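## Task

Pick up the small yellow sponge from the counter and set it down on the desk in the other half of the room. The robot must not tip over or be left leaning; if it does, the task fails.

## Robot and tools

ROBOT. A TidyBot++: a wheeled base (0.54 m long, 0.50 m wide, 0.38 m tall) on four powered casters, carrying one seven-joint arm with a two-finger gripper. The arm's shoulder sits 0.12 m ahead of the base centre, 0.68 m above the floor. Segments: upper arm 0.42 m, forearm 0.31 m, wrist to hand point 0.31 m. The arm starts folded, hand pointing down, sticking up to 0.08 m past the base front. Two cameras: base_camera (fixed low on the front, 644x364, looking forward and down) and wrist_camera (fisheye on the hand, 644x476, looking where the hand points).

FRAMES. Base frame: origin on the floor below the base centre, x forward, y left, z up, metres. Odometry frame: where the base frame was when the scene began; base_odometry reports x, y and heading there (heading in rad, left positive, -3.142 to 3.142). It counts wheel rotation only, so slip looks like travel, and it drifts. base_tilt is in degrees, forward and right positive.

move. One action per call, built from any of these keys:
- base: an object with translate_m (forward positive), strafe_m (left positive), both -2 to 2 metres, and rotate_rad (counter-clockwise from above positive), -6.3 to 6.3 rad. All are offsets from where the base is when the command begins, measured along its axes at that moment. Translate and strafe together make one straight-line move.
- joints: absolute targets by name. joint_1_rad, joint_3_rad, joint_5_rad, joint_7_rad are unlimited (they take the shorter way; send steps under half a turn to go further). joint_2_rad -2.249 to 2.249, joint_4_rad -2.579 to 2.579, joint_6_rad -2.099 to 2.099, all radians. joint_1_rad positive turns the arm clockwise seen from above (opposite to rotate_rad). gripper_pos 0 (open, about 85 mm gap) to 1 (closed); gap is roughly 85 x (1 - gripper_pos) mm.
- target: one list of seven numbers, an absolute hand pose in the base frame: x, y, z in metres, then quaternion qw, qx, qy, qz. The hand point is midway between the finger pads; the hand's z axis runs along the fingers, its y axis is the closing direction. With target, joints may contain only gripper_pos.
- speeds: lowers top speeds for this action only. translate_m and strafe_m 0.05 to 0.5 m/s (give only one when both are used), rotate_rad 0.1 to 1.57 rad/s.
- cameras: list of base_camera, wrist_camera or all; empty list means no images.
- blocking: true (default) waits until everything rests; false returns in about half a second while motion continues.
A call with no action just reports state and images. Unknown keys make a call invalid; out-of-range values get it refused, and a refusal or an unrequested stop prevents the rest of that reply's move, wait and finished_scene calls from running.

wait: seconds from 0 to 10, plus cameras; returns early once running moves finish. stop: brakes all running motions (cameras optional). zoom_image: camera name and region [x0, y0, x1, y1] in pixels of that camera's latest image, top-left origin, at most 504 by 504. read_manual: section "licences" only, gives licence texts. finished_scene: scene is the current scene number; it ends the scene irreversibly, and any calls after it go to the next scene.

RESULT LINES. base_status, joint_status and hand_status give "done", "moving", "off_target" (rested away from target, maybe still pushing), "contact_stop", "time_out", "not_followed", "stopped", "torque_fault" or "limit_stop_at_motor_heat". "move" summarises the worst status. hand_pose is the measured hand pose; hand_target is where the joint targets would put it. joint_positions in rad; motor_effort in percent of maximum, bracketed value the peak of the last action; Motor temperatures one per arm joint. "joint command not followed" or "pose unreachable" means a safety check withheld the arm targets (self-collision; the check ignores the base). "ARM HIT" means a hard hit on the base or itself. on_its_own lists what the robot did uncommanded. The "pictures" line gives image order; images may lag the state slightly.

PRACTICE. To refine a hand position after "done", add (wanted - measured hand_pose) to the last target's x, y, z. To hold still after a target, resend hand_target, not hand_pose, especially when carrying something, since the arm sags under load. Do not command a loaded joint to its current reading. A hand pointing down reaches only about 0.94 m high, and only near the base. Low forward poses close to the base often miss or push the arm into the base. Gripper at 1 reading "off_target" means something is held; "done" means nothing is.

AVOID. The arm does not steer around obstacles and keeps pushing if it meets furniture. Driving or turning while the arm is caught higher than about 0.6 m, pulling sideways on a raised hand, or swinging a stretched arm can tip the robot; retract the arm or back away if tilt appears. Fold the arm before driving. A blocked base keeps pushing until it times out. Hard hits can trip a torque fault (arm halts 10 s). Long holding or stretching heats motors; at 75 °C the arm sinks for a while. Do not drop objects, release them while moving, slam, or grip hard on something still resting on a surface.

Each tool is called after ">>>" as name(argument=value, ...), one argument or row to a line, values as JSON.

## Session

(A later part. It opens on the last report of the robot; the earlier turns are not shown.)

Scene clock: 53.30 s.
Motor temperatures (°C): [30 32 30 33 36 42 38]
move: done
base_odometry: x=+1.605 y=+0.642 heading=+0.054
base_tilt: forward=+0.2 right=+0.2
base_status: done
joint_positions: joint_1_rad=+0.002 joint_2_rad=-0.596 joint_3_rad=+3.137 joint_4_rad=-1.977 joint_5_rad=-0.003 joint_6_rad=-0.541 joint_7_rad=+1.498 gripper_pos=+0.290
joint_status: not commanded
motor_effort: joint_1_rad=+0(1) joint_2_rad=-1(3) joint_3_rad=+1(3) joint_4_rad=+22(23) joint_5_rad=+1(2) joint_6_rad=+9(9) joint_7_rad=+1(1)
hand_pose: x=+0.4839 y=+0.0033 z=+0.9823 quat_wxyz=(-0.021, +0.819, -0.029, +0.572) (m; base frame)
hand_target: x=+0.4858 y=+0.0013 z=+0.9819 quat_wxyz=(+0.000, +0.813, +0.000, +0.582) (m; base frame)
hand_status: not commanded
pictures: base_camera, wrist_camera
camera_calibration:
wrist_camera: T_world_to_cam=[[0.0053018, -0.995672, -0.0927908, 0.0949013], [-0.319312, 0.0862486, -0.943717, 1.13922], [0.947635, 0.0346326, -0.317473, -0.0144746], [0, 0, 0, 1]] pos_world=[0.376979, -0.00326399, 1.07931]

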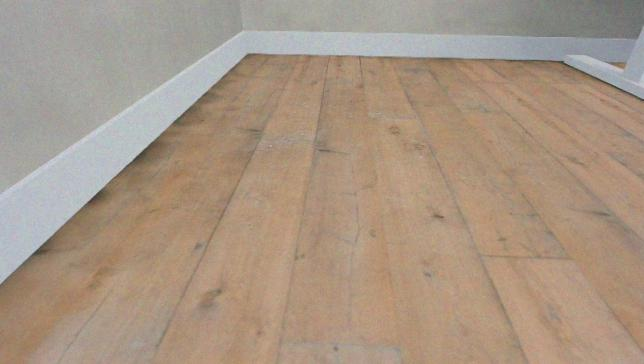

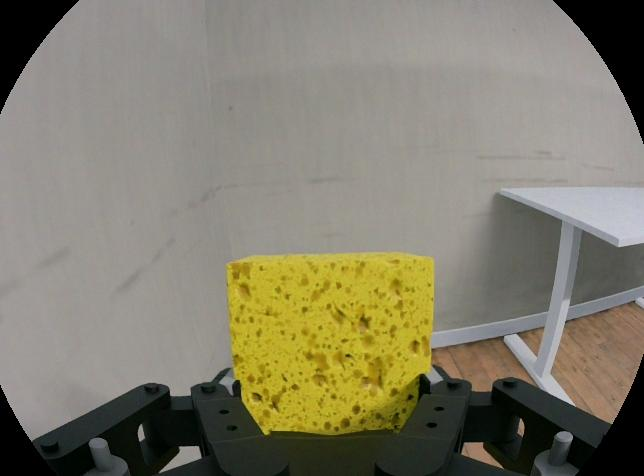

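>>> move(
  base={"rotate_rad": -0.65},
)

Scene clock: 55.17 s.
Motor temperatures (°C): [30 32 30 33 36 42 38]
move: done
base_odometry: x=+1.605 y=+0.642 heading=-0.595
base_tilt: forward=+0.3 right=+0.2
base_status: done
joint_positions: joint_1_rad=+0.002 joint_2_rad=-0.596 joint_3_rad=+3.138 joint_4_rad=-1.977 joint_5_rad=-0.003 joint_6_rad=-0.541 joint_7_rad=+1.498 gripper_pos=+0.290
joint_status: not commanded
motor_effort: joint_1_rad=+0(1) joint_2_rad=-1(2) joint_3_rad=+1(5) joint_4_rad=+22(23) joint_5_rad=+1(2) joint_6_rad=+8(9) joint_7_rad=+1(1)
hand_pose: x=+0.4840 y=+0.0027 z=+0.9823 quat_wxyz=(-0.021, +0.819, -0.029, +0.572) (m; base frame)
hand_target: x=+0.4858 y=+0.0013 z=+0.9819 quat_wxyz=(+0.000, +0.813, +0.000, +0.582) (m; base frame)
hand_status: not commanded
pictures: base_camera, wrist_camera
camera_calibration:
wrist_camera: T_world_to_cam=[[0.00425958, -0.995621, -0.093381, 0.0954239], [-0.319224, 0.0871421, -0.943664, 1.13908], [0.94767, 0.033829, -0.317455, -0.0145228], [0, 0, 0, 1]] pos_world=[0.376977, -0.00376413, 1.07921]

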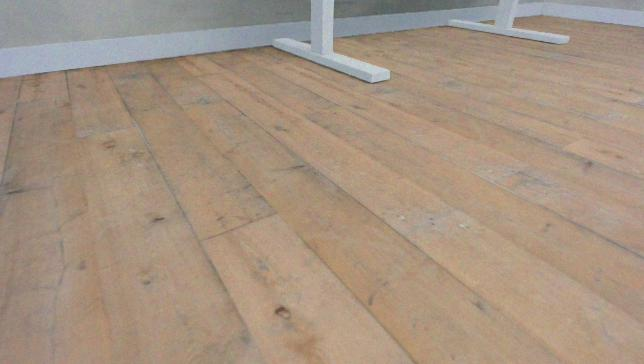

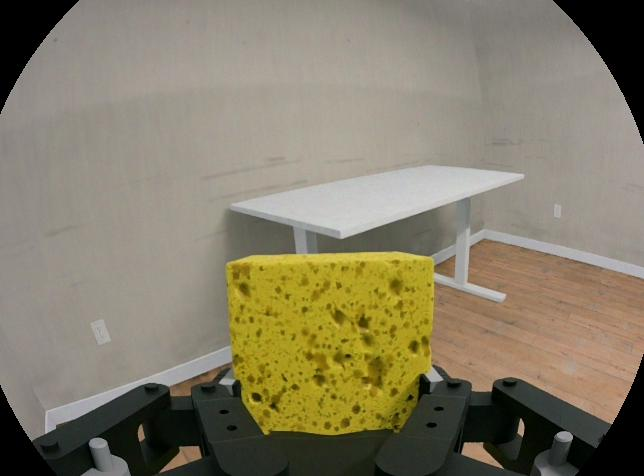

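>>> move(
  base={"translate_m": 1.22, "strafe_m": -0.6, "rotate_rad": 0.64},
  joints={"joint_2_rad": 0.235, "joint_4_rad": -0.82, "joint_6_rad": -1.99, "joint_7_rad": 0.68},
)

Scene clock: 59.90 s.
Motor temperatures (°C): [30 32 30 33 36 42 38]
move: done
base_odometry: x=+2.279 y=-0.539 heading=+0.046
base_tilt: forward=+0.2 right=+0.2
base_status: done
joint_positions: joint_1_rad=+0.002 joint_2_rad=+0.225 joint_3_rad=+3.138 joint_4_rad=-0.837 joint_5_rad=-0.003 joint_6_rad=-1.941 joint_7_rad=+0.752 gripper_pos=+0.290
joint_status: all done
motor_effort: joint_1_rad=-1(2) joint_2_rad=-24(26) joint_3_rad=+1(3) joint_4_rad=+15(24) joint_5_rad=+1(2) joint_6_rad=+2(9) joint_7_rad=+1(2)
hand_pose: x=+0.5303 y=+0.0024 z=+0.9368 quat_wxyz=(-0.029, +0.916, -0.396, +0.063) (m; base frame)
hand_target: x=+0.5205 y=+0.0014 z=+0.9362 quat_wxyz=(-0.021, +0.901, -0.430, +0.044) (m; base frame)
hand_status: not commanded
pictures: base_camera, wrist_camera
camera_calibration:
wrist_camera: T_world_to_cam=[[-0.725481, -0.674142, -0.138598, 0.519212], [-0.664235, 0.738555, -0.11545, 0.516572], [0.180192, 0.00830481, -0.983596, 0.958225], [0, 0, 0, 1]] pos_world=[0.547139, -0.0394521, 1.07411]

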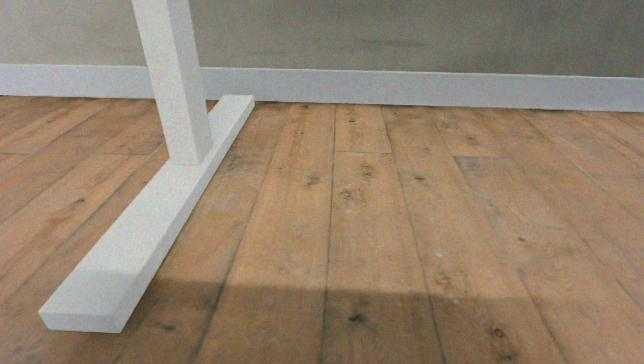

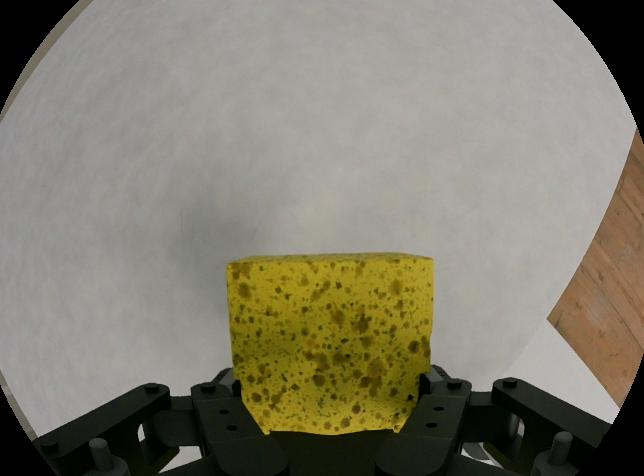

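>>> move(
  base={"translate_m": 0.08},
  joints={"joint_2_rad": 0.25, "joint_4_rad": -0.90, "joint_6_rad": -2.04, "joint_7_rad": 0.62},
  cameras=["wrist_camera"],
)

>>> move(
  joints={"joint_2_rad": 0.272, "joint_4_rad": -0.98, "joint_6_rad": -2.04},
  cameras=["wrist_camera"],
)

Scene clock: 61.43 s.
Motor temperatures (°C): [30 32 30 33 36 42 38]
move: done
base_odometry: x=+2.359 y=-0.535 heading=+0.045
base_tilt: forward=+0.2 right=+0.2
base_status: done
joint_positions: joint_1_rad=+0.002 joint_2_rad=+0.251 joint_3_rad=+3.138 joint_4_rad=-0.882 joint_5_rad=-0.003 joint_6_rad=-1.994 joint_7_rad=+0.692 gripper_pos=+0.290
joint_status: all done
motor_effort: joint_1_rad=-1(1) joint_2_rad=-24(28) joint_3_rad=+0(2) joint_4_rad=+15(17) joint_5_rad=+1(2) joint_6_rad=+0(2) joint_7_rad=+1(1)
hand_pose: x=+0.5126 y=+0.0024 z=+0.9116 quat_wxyz=(-0.005, +0.906, -0.424, +0.006) (m; base frame)
hand_target: x=+0.4950 y=+0.0014 z=+0.9070 quat_wxyz=(+0.011, +0.889, -0.458, -0.022) (m; base frame)
hand_status: not commanded
pictures: wrist_camera
camera_calibration:
wrist_camera: T_world_to_cam=[[-0.775928, -0.628968, -0.0483237, 0.446371], [-0.628192, 0.77741, -0.0317499, 0.407038], [0.057537, 0.00572097, -0.998327, 1.01296], [0, 0, 0, 1]] pos_world=[0.543767, -0.041477, 1.04576]

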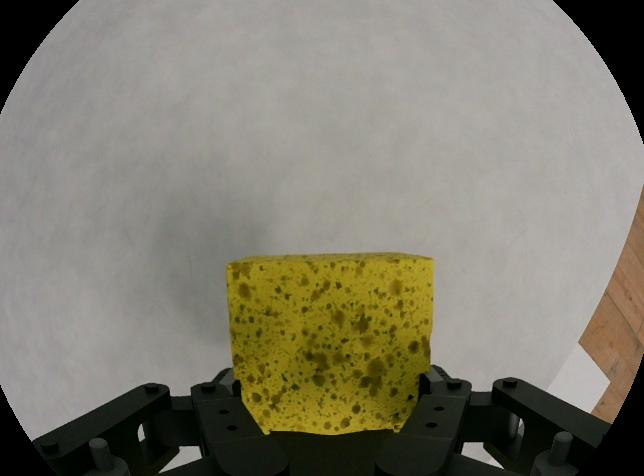

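Scene clock: 62.33 s.
Motor temperatures (°C): [30 32 30 33 36 42 38]
move: done
base_odometry: x=+2.359 y=-0.535 heading=+0.045
base_tilt: forward=+0.3 right=+0.2
base_status: not commanded
joint_positions: joint_1_rad=+0.002 joint_2_rad=+0.262 joint_3_rad=+3.138 joint_4_rad=-0.960 joint_5_rad=-0.003 joint_6_rad=-1.994 joint_7_rad=+0.692 gripper_pos=+0.290
joint_status: all done
motor_effort: joint_1_rad=+0(1) joint_2_rad=-25(27) joint_3_rad=+0(1) joint_4_rad=+17(17) joint_5_rad=+1(2) joint_6_rad=-1(1) joint_7_rad=+1(1)
hand_pose: x=+0.5001 y=+0.0024 z=+0.8855 quat_wxyz=(+0.014, +0.905, -0.424, -0.034) (m; base frame)
hand_target: x=+0.4839 y=+0.0014 z=+0.8778 quat_wxyz=(+0.034, +0.887, -0.456, -0.067) (m; base frame)
hand_status: not commanded
pictures: wrist_camera
camera_calibration:
wrist_camera: T_world_to_cam=[[-0.777241, -0.628857, 0.0208559, 0.374781], [-0.62842, 0.777501, 0.0240954, 0.349006], [-0.031368, 0.00562172, -0.999492, 1.03302], [0, 0, 0, 1]] pos_world=[0.543022, -0.0414768, 1.01627]

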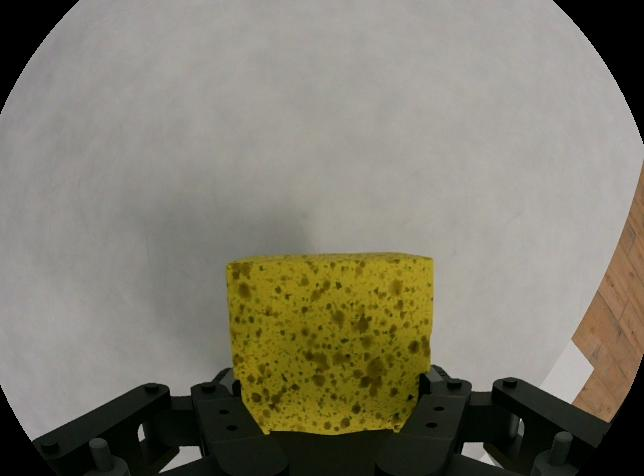

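>>> move(
  joints={"joint_2_rad": 0.280, "joint_4_rad": -0.995},
  cameras=["wrist_camera"],
)

>>> move(
  joints={"joint_2_rad": 0.288, "joint_4_rad": -1.010},
  cameras=["wrist_camera"],
)

Scene clock: 63.03 s.
Motor temperatures (°C): [30 32 30 33 36 42 38]
move: done
base_odometry: x=+2.359 y=-0.535 heading=+0.045
base_tilt: forward=+0.3 right=+0.2
base_status: not commanded
joint_positions: joint_1_rad=+0.002 joint_2_rad=+0.264 joint_3_rad=+3.138 joint_4_rad=-0.974 joint_5_rad=-0.003 joint_6_rad=-1.994 joint_7_rad=+0.692 gripper_pos=+0.290
joint_status: all done
motor_effort: joint_1_rad=+0(0) joint_2_rad=-25(26) joint_3_rad=+1(1) joint_4_rad=+16(17) joint_5_rad=+1(2) joint_6_rad=-1(1) joint_7_rad=+1(1)
hand_pose: x=+0.4977 y=+0.0024 z=+0.8806 quat_wxyz=(+0.018, +0.905, -0.424, -0.042) (m; base frame)
hand_target: x=+0.4823 y=+0.0014 z=+0.8712 quat_wxyz=(+0.040, +0.886, -0.456, -0.077) (m; base frame)
hand_status: not commanded
pictures: wrist_camera
camera_calibration:
wrist_camera: T_world_to_cam=[[-0.776773, -0.628867, 0.0339188, 0.361293], [-0.627936, 0.777493, 0.0346565, 0.338085], [-0.048166, 0.00562138, -0.998824, 1.03589], [0, 0, 0, 1]] pos_world=[0.542833, -0.0414768, 1.0107]

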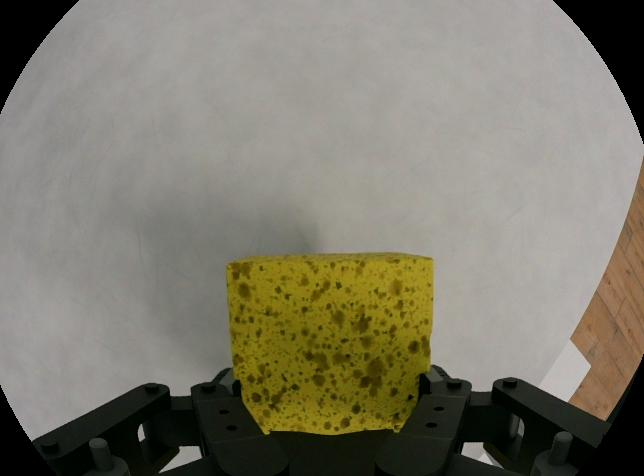

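Scene clock: 63.70 s.
Motor temperatures (°C): [30 32 29 33 36 42 38]
move: done
base_odometry: x=+2.359 y=-0.535 heading=+0.045
base_tilt: forward=+0.2 right=+0.2
base_status: not commanded
joint_positions: joint_1_rad=+0.002 joint_2_rad=+0.271 joint_3_rad=+3.138 joint_4_rad=-0.988 joint_5_rad=-0.003 joint_6_rad=-1.994 joint_7_rad=+0.692 gripper_pos=+0.290
joint_status: all done
motor_effort: joint_1_rad=+0(1) joint_2_rad=-25(26) joint_3_rad=+0(1) joint_4_rad=+16(16) joint_5_rad=+1(1) joint_6_rad=-1(1) joint_7_rad=+1(1)
hand_pose: x=+0.4960 y=+0.0024 z=+0.8742 quat_wxyz=(+0.022, +0.904, -0.424, -0.051) (m; base frame)
hand_target: x=+0.4805 y=+0.0014 z=+0.8646 quat_wxyz=(+0.045, +0.885, -0.455, -0.087) (m; base frame)
hand_status: not commanded
pictures: wrist_camera
camera_calibration:
wrist_camera: T_world_to_cam=[[-0.775876, -0.628868, 0.0504047, 0.345303], [-0.62706, 0.777492, 0.047982, 0.325132], [-0.0693636, 0.00562134, -0.997576, 1.03885], [0, 0, 0, 1]] pos_world=[0.543848, -0.0414768, 1.00332]

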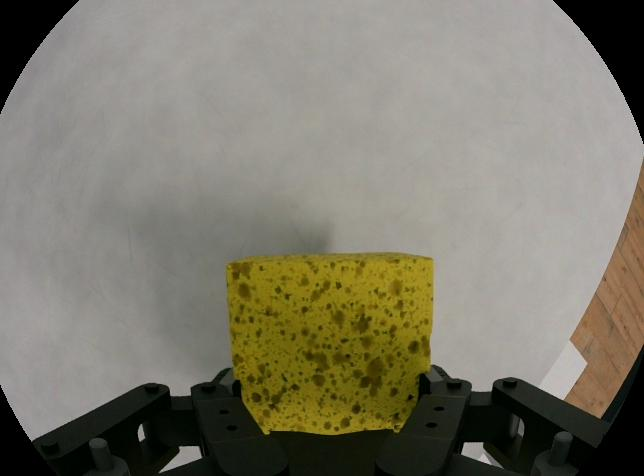

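>>> move(
  joints={"joint_2_rad": 0.292, "joint_4_rad": -1.018, "joint_6_rad": -1.915},
  cameras=["wrist_camera"],
)

>>> move(
  joints={"joint_2_rad": 0.298, "joint_4_rad": -1.028},
  cameras=["wrist_camera"],
)

Scene clock: 64.60 s.
Motor temperatures (°C): [30 32 29 33 36 42 38]
move: done
base_odometry: x=+2.359 y=-0.535 heading=+0.045
base_tilt: forward=+0.2 right=+0.2
base_status: not commanded
joint_positions: joint_1_rad=+0.002 joint_2_rad=+0.278 joint_3_rad=+3.138 joint_4_rad=-0.996 joint_5_rad=-0.003 joint_6_rad=-1.914 joint_7_rad=+0.692 gripper_pos=+0.290
joint_status: all done
motor_effort: joint_1_rad=+0(1) joint_2_rad=-26(28) joint_3_rad=+1(2) joint_4_rad=+16(17) joint_5_rad=+2(2) joint_6_rad=-1(2) joint_7_rad=+0(1)
hand_pose: x=+0.5204 y=+0.0024 z=+0.8675 quat_wxyz=(+0.008, +0.905, -0.424, -0.022) (m; base frame)
hand_target: x=+0.5179 y=+0.0014 z=+0.8556 quat_wxyz=(+0.019, +0.888, -0.457, -0.037) (m; base frame)
hand_status: not commanded
pictures: wrist_camera
camera_calibration:
wrist_camera: T_world_to_cam=[[-0.777681, -0.628658, -0.000666429, 0.409862], [-0.628648, 0.77766, 0.00681851, 0.377295], [-0.00376826, 0.00572157, -0.999977, 1.00186], [0, 0, 0, 1]] pos_world=[0.559703, -0.0414765, 0.999538]

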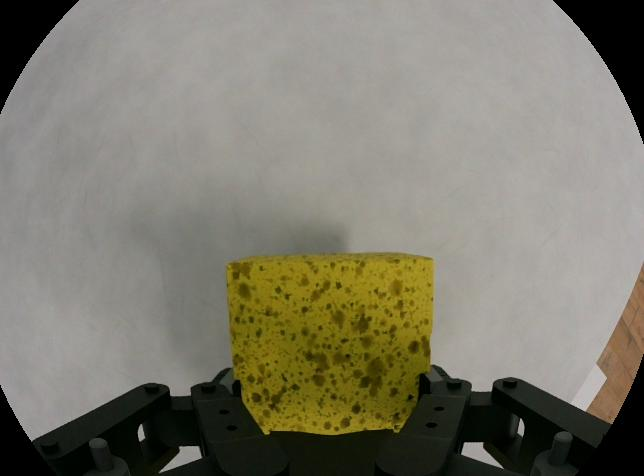

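Scene clock: 65.13 s.
Motor temperatures (°C): [30 32 29 33 36 42 38]
move: done
base_odometry: x=+2.359 y=-0.535 heading=+0.045
base_tilt: forward=+0.3 right=+0.2
base_status: not commanded
joint_positions: joint_1_rad=+0.002 joint_2_rad=+0.281 joint_3_rad=+3.138 joint_4_rad=-1.006 joint_5_rad=-0.003 joint_6_rad=-1.914 joint_7_rad=+0.692 gripper_pos=+0.290
joint_status: all done
motor_effort: joint_1_rad=-1(1) joint_2_rad=-27(27) joint_3_rad=+1(2) joint_4_rad=+16(17) joint_5_rad=+1(1) joint_6_rad=-1(1) joint_7_rad=+1(1)
hand_pose: x=+0.5188 y=+0.0024 z=+0.8635 quat_wxyz=(+0.011, +0.905, -0.424, -0.028) (m; base frame)
hand_target: x=+0.5166 y=+0.0014 z=+0.8504 quat_wxyz=(+0.023, +0.888, -0.457, -0.044) (m; base frame)
hand_status: not commanded
pictures: wrist_camera
camera_calibration:
wrist_camera: T_world_to_cam=[[-0.777647, -0.628633, 0.00928857, 0.399942], [-0.628483, 0.777681, 0.0148645, 0.369235], [-0.0165678, 0.00572161, -0.999846, 1.00431], [0, 0, 0, 1]] pos_world=[0.559711, -0.0414765, 0.994955]

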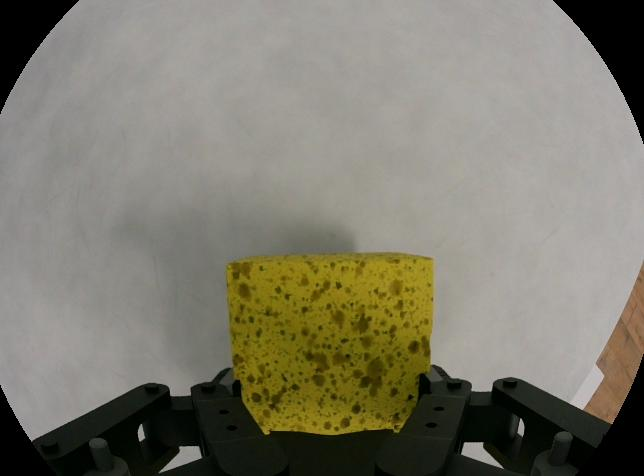

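>>> move(
  joints={"joint_2_rad": 0.306, "joint_4_rad": -1.040},
  cameras=["wrist_camera"],
)

>>> move(
  joints={"joint_2_rad": 0.314, "joint_4_rad": -1.052},
  cameras=["wrist_camera"],
)

Scene clock: 65.93 s.
Motor temperatures (°C): [30 32 29 33 36 42 38]
move: done
base_odometry: x=+2.359 y=-0.535 heading=+0.045
base_tilt: forward=+0.2 right=+0.2
base_status: not commanded
joint_positions: joint_1_rad=+0.002 joint_2_rad=+0.288 joint_3_rad=+3.138 joint_4_rad=-1.018 joint_5_rad=-0.003 joint_6_rad=-1.914 joint_7_rad=+0.692 gripper_pos=+0.290
joint_status: all done
motor_effort: joint_1_rad=-1(1) joint_2_rad=-26(27) joint_3_rad=+1(1) joint_4_rad=+16(17) joint_5_rad=+1(2) joint_6_rad=-1(1) joint_7_rad=+1(1)
hand_pose: x=+0.5176 y=+0.0024 z=+0.8571 quat_wxyz=(+0.015, +0.905, -0.424, -0.036) (m; base frame)
hand_target: x=+0.5151 y=+0.0014 z=+0.8440 quat_wxyz=(+0.027, +0.888, -0.457, -0.053) (m; base frame)
hand_status: not commanded
pictures: wrist_camera
camera_calibration:
wrist_camera: T_world_to_cam=[[-0.777344, -0.628597, 0.0245342, 0.38588], [-0.628035, 0.77771, 0.0271826, 0.357812], [-0.0361674, 0.00572192, -0.999329, 1.00765], [0, 0, 0, 1]] pos_world=[0.561124, -0.0414764, 0.98778]

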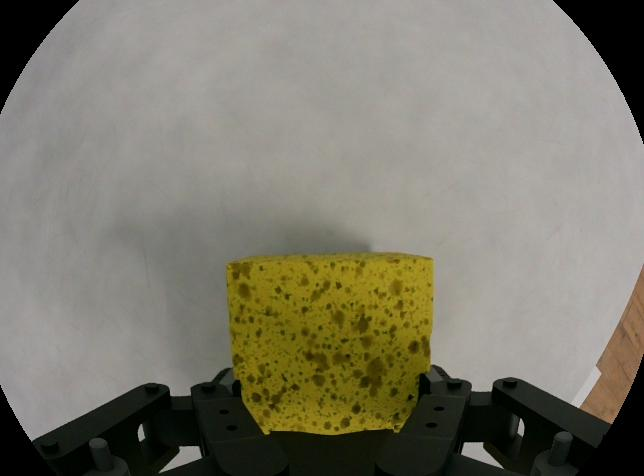

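Scene clock: 66.60 s.
Motor temperatures (°C): [30 32 29 33 36 42 38]
move: done
base_odometry: x=+2.359 y=-0.535 heading=+0.045
base_tilt: forward=+0.3 right=+0.2
base_status: not commanded
joint_positions: joint_1_rad=+0.002 joint_2_rad=+0.297 joint_3_rad=+3.138 joint_4_rad=-1.030 joint_5_rad=-0.003 joint_6_rad=-1.914 joint_7_rad=+0.692 gripper_pos=+0.290
joint_status: all done
motor_effort: joint_1_rad=-1(1) joint_2_rad=-27(28) joint_3_rad=+0(2) joint_4_rad=+16(17) joint_5_rad=+1(1) joint_6_rad=-1(1) joint_7_rad=+1(1)
hand_pose: x=+0.5162 y=+0.0024 z=+0.8506 quat_wxyz=(+0.019, +0.904, -0.424, -0.045) (m; base frame)
hand_target: x=+0.5135 y=+0.0014 z=+0.8376 quat_wxyz=(+0.032, +0.887, -0.457, -0.062) (m; base frame)
hand_status: not commanded
pictures: wrist_camera
camera_calibration:
wrist_camera: T_world_to_cam=[[-0.776649, -0.628656, 0.0400883, 0.371366], [-0.627424, 0.777662, 0.0397531, 0.346109], [-0.0561662, 0.00572192, -0.998405, 1.01056], [0, 0, 0, 1]] pos_world=[0.562338, -0.0414765, 0.980305]

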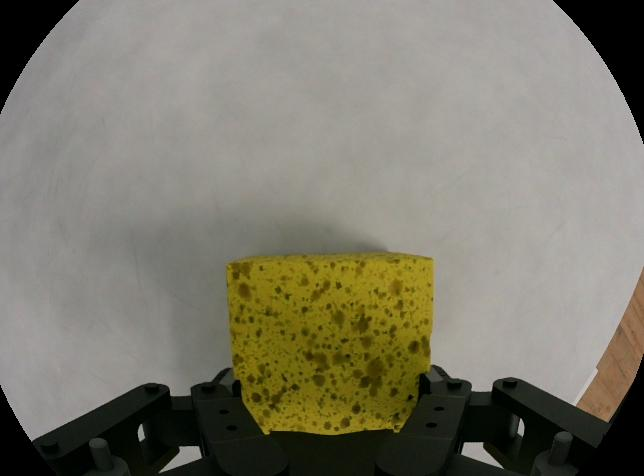

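>>> move(
  joints={"joint_2_rad": 0.328, "joint_4_rad": -1.070, "joint_6_rad": -1.875},
  cameras=["wrist_camera"],
)

>>> move(
  joints={"joint_2_rad": 0.336, "joint_4_rad": -1.082},
  cameras=["wrist_camera"],
)

Scene clock: 67.43 s.
Motor temperatures (°C): [30 32 29 33 36 42 38]
move: done
base_odometry: x=+2.359 y=-0.535 heading=+0.045
base_tilt: forward=+0.3 right=+0.2
base_status: not commanded
joint_positions: joint_1_rad=+0.002 joint_2_rad=+0.297 joint_3_rad=+3.138 joint_4_rad=-1.038 joint_5_rad=-0.003 joint_6_rad=-1.906 joint_7_rad=+0.692 gripper_pos=+0.290
joint_status: all done
motor_effort: joint_1_rad=+1(1) joint_2_rad=-19(26) joint_3_rad=+1(2) joint_4_rad=+10(16) joint_5_rad=+2(2) joint_6_rad=+0(3) joint_7_rad=+0(1)
hand_pose: x=+0.5167 y=+0.0024 z=+0.8476 quat_wxyz=(+0.020, +0.904, -0.424, -0.046) (m; base frame)
hand_target: x=+0.5234 y=+0.0014 z=+0.8256 quat_wxyz=(+0.030, +0.887, -0.457, -0.058) (m; base frame)
hand_status: not commanded
pictures: wrist_camera
camera_calibration:
wrist_camera: T_world_to_cam=[[-0.77673, -0.62847, 0.0414209, 0.370782], [-0.627169, 0.777813, 0.0408126, 0.345495], [-0.0578672, 0.00572248, -0.998308, 1.00847], [0, 0, 0, 1]] pos_world=[0.563039, -0.0414762, 0.977308]

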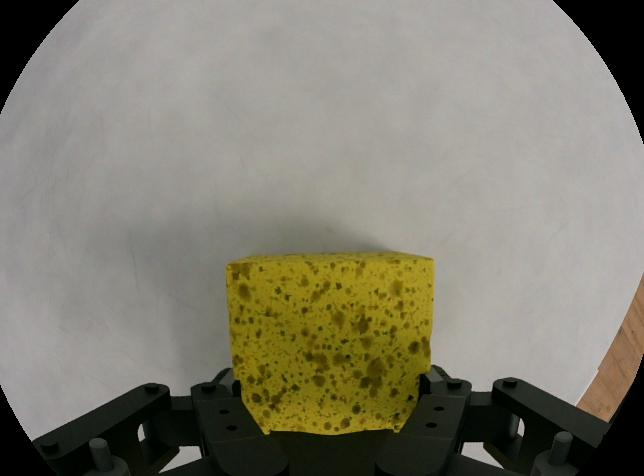

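Scene clock: 67.93 s.
Motor temperatures (°C): [30 32 29 33 36 42 38]
move: off_target
base_odometry: x=+2.359 y=-0.535 heading=+0.045
base_tilt: forward=+0.3 right=+0.2
base_status: not commanded
joint_positions: joint_1_rad=+0.002 joint_2_rad=+0.297 joint_3_rad=+3.138 joint_4_rad=-1.039 joint_5_rad=-0.003 joint_6_rad=-1.906 joint_7_rad=+0.692 gripper_pos=+0.290
joint_status: joint_4_rad off_target (ended at -1.039, target -1.082); the others done
motor_effort: joint_1_rad=+0(1) joint_2_rad=-19(21) joint_3_rad=+2(2) joint_4_rad=+10(12) joint_5_rad=+2(3) joint_6_rad=-2(2) joint_7_rad=+1(1)
hand_pose: x=+0.5166 y=+0.0024 z=+0.8476 quat_wxyz=(+0.020, +0.904, -0.424, -0.046) (m; base frame)
hand_target: x=+0.5215 y=+0.0014 z=+0.8192 quat_wxyz=(+0.035, +0.887, -0.456, -0.067) (m; base frame)
hand_status: not commanded
pictures: wrist_camera
camera_calibration:
wrist_camera: T_world_to_cam=[[-0.77673, -0.62847, 0.0414209, 0.370704], [-0.627169, 0.777813, 0.0408126, 0.345432], [-0.0578672, 0.00572248, -0.998308, 1.00847], [0, 0, 0, 1]] pos_world=[0.562939, -0.0414762, 0.977308]

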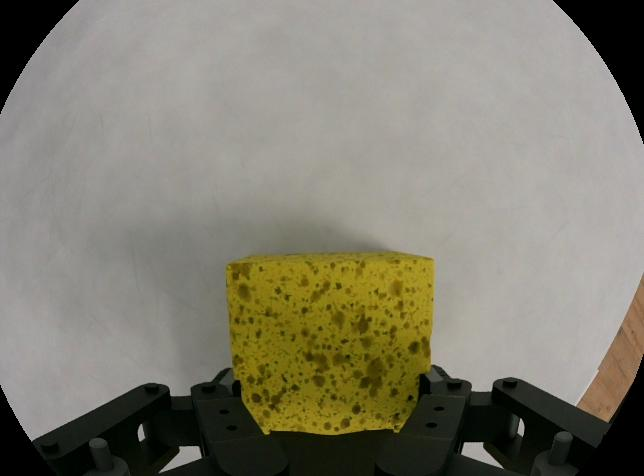

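>>> move(
  joints={"joint_2_rad": 0.318, "joint_4_rad": -1.058},
  cameras=[],
)

>>> move(
  joints={"gripper_pos": 0.0},
  cameras=["wrist_camera"],
)

Scene clock: 68.67 s.
Motor temperatures (°C): [30 32 29 33 36 42 38]
move: done
base_odometry: x=+2.359 y=-0.535 heading=+0.045
base_tilt: forward=+0.2 right=+0.2
base_status: not commanded
joint_positions: joint_1_rad=+0.002 joint_2_rad=+0.297 joint_3_rad=+3.138 joint_4_rad=-1.038 joint_5_rad=-0.003 joint_6_rad=-1.906 joint_7_rad=+0.692 gripper_pos=+0.290
joint_status: all done
motor_effort: joint_1_rad=+0(1) joint_2_rad=-22(23) joint_3_rad=+0(2) joint_4_rad=+13(14) joint_5_rad=+2(3) joint_6_rad=-2(2) joint_7_rad=+1(1)
hand_pose: x=+0.5166 y=+0.0024 z=+0.8479 quat_wxyz=(+0.020, +0.904, -0.424, -0.046) (m; base frame)
hand_target: x=+0.5250 y=+0.0014 z=+0.8329 quat_wxyz=(+0.025, +0.888, -0.457, -0.049) (m; base frame)
hand_status: not commanded
pictures: none
No camera images: "cameras" was empty.

Scene clock: 69.47 s.
Motor temperatures (°C): [30 32 29 33 36 42 38]
move: done
base_odometry: x=+2.359 y=-0.535 heading=+0.045
base_tilt: forward=+0.3 right=+0.2
base_status: not commanded
joint_positions: joint_1_rad=+0.002 joint_2_rad=+0.307 joint_3_rad=+3.138 joint_4_rad=-1.042 joint_5_rad=-0.003 joint_6_rad=-1.906 joint_7_rad=+0.692 gripper_pos=+0.000
joint_status: all done
motor_effort: joint_1_rad=+0(1) joint_2_rad=-27(28) joint_3_rad=+0(1) joint_4_rad=+16(17) joint_5_rad=+1(2) joint_6_rad=-1(2) joint_7_rad=+1(1)
hand_pose: x=+0.5174 y=+0.0024 z=+0.8429 quat_wxyz=(+0.023, +0.904, -0.424, -0.052) (m; base frame)
hand_target: x=+0.5250 y=+0.0014 z=+0.8329 quat_wxyz=(+0.025, +0.888, -0.457, -0.049) (m; base frame)
hand_status: not commanded
pictures: wrist_camera
camera_calibration:
wrist_camera: T_world_to_cam=[[-0.776207, -0.628362, 0.0516187, 0.362673], [-0.626472, 0.7779, 0.0490337, 0.338844], [-0.0709651, 0.00572259, -0.997462, 1.00982], [0, 0, 0, 1]] pos_world=[0.565448, -0.041476, 0.971924]

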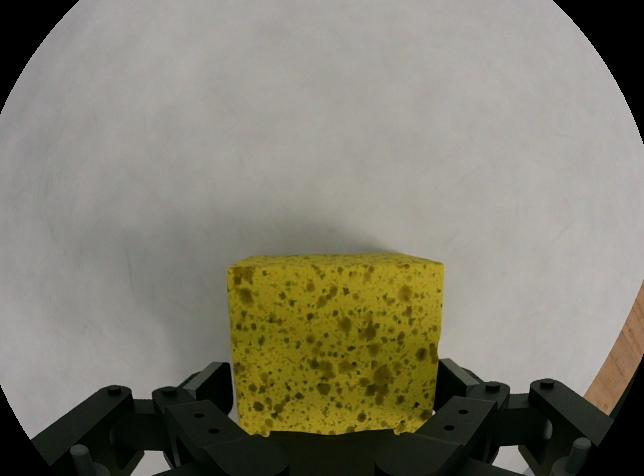

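>>> move(
  joints={"joint_2_rad": 0.244, "joint_4_rad": -0.954},
  cameras=["wrist_camera"],
)

>>> move(
  joints={"joint_2_rad": 0.2, "joint_4_rad": -0.83},
  cameras=["wrist_camera"],
)

Scene clock: 70.60 s.
Motor temperatures (°C): [30 32 29 33 36 42 38]
move: done
base_odometry: x=+2.359 y=-0.535 heading=+0.045
base_tilt: forward=+0.2 right=+0.2
base_status: not commanded
joint_positions: joint_1_rad=+0.002 joint_2_rad=+0.244 joint_3_rad=+3.138 joint_4_rad=-0.964 joint_5_rad=-0.003 joint_6_rad=-1.906 joint_7_rad=+0.692 gripper_pos=+0.000
joint_status: all done
motor_effort: joint_1_rad=-1(1) joint_2_rad=-25(30) joint_3_rad=+0(1) joint_4_rad=+16(17) joint_5_rad=+1(2) joint_6_rad=+0(1) joint_7_rad=+1(1)
hand_pose: x=+0.5229 y=+0.0025 z=+0.8905 quat_wxyz=(-0.007, +0.905, -0.424, +0.012) (m; base frame)
hand_target: x=+0.5347 y=+0.0014 z=+0.8940 quat_wxyz=(-0.016, +0.889, -0.457, +0.030) (m; base frame)
hand_status: not commanded
pictures: wrist_camera
camera_calibration:
wrist_camera: T_world_to_cam=[[-0.775766, -0.628364, -0.0578362, 0.461718], [-0.627155, 0.777898, -0.0393801, 0.419041], [0.0697357, 0.00572255, -0.997549, 0.984147], [0, 0, 0, 1]] pos_world=[0.552359, -0.041476, 1.02494]

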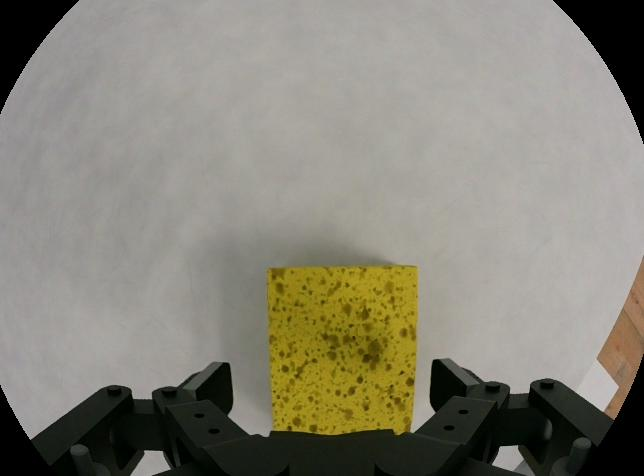

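Scene clock: 71.67 s.
Motor temperatures (°C): [30 32 29 33 36 42 38]
move: done
base_odometry: x=+2.359 y=-0.535 heading=+0.045
base_tilt: forward=+0.2 right=+0.2
base_status: not commanded
joint_positions: joint_1_rad=+0.002 joint_2_rad=+0.203 joint_3_rad=+3.138 joint_4_rad=-0.843 joint_5_rad=-0.003 joint_6_rad=-1.906 joint_7_rad=+0.692 gripper_pos=+0.000
joint_status: all done
motor_effort: joint_1_rad=+0(1) joint_2_rad=-23(27) joint_3_rad=+1(1) joint_4_rad=+15(18) joint_5_rad=+1(2) joint_6_rad=+1(2) joint_7_rad=+1(1)
hand_pose: x=+0.5345 y=+0.0025 z=+0.9457 quat_wxyz=(-0.042, +0.901, -0.422, +0.085) (m; base frame)
hand_target: x=+0.5450 y=+0.0014 z=+0.9534 quat_wxyz=(-0.054, +0.883, -0.454, +0.105) (m; base frame)
hand_status: not commanded
pictures: wrist_camera
camera_calibration:
wrist_camera: T_world_to_cam=[[-0.756342, -0.628271, -0.182268, 0.581138], [-0.612522, 0.777973, -0.13991, 0.515664], [0.229702, 0.0058234, -0.973244, 0.929929], [0, 0, 0, 1]] pos_world=[0.541789, -0.0414759, 1.08312]

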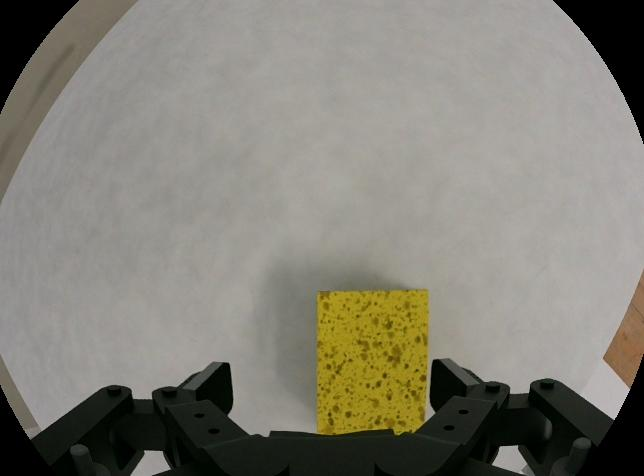

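>>> finished_scene(
  scene=1,
)

The scene is finished: the task was done.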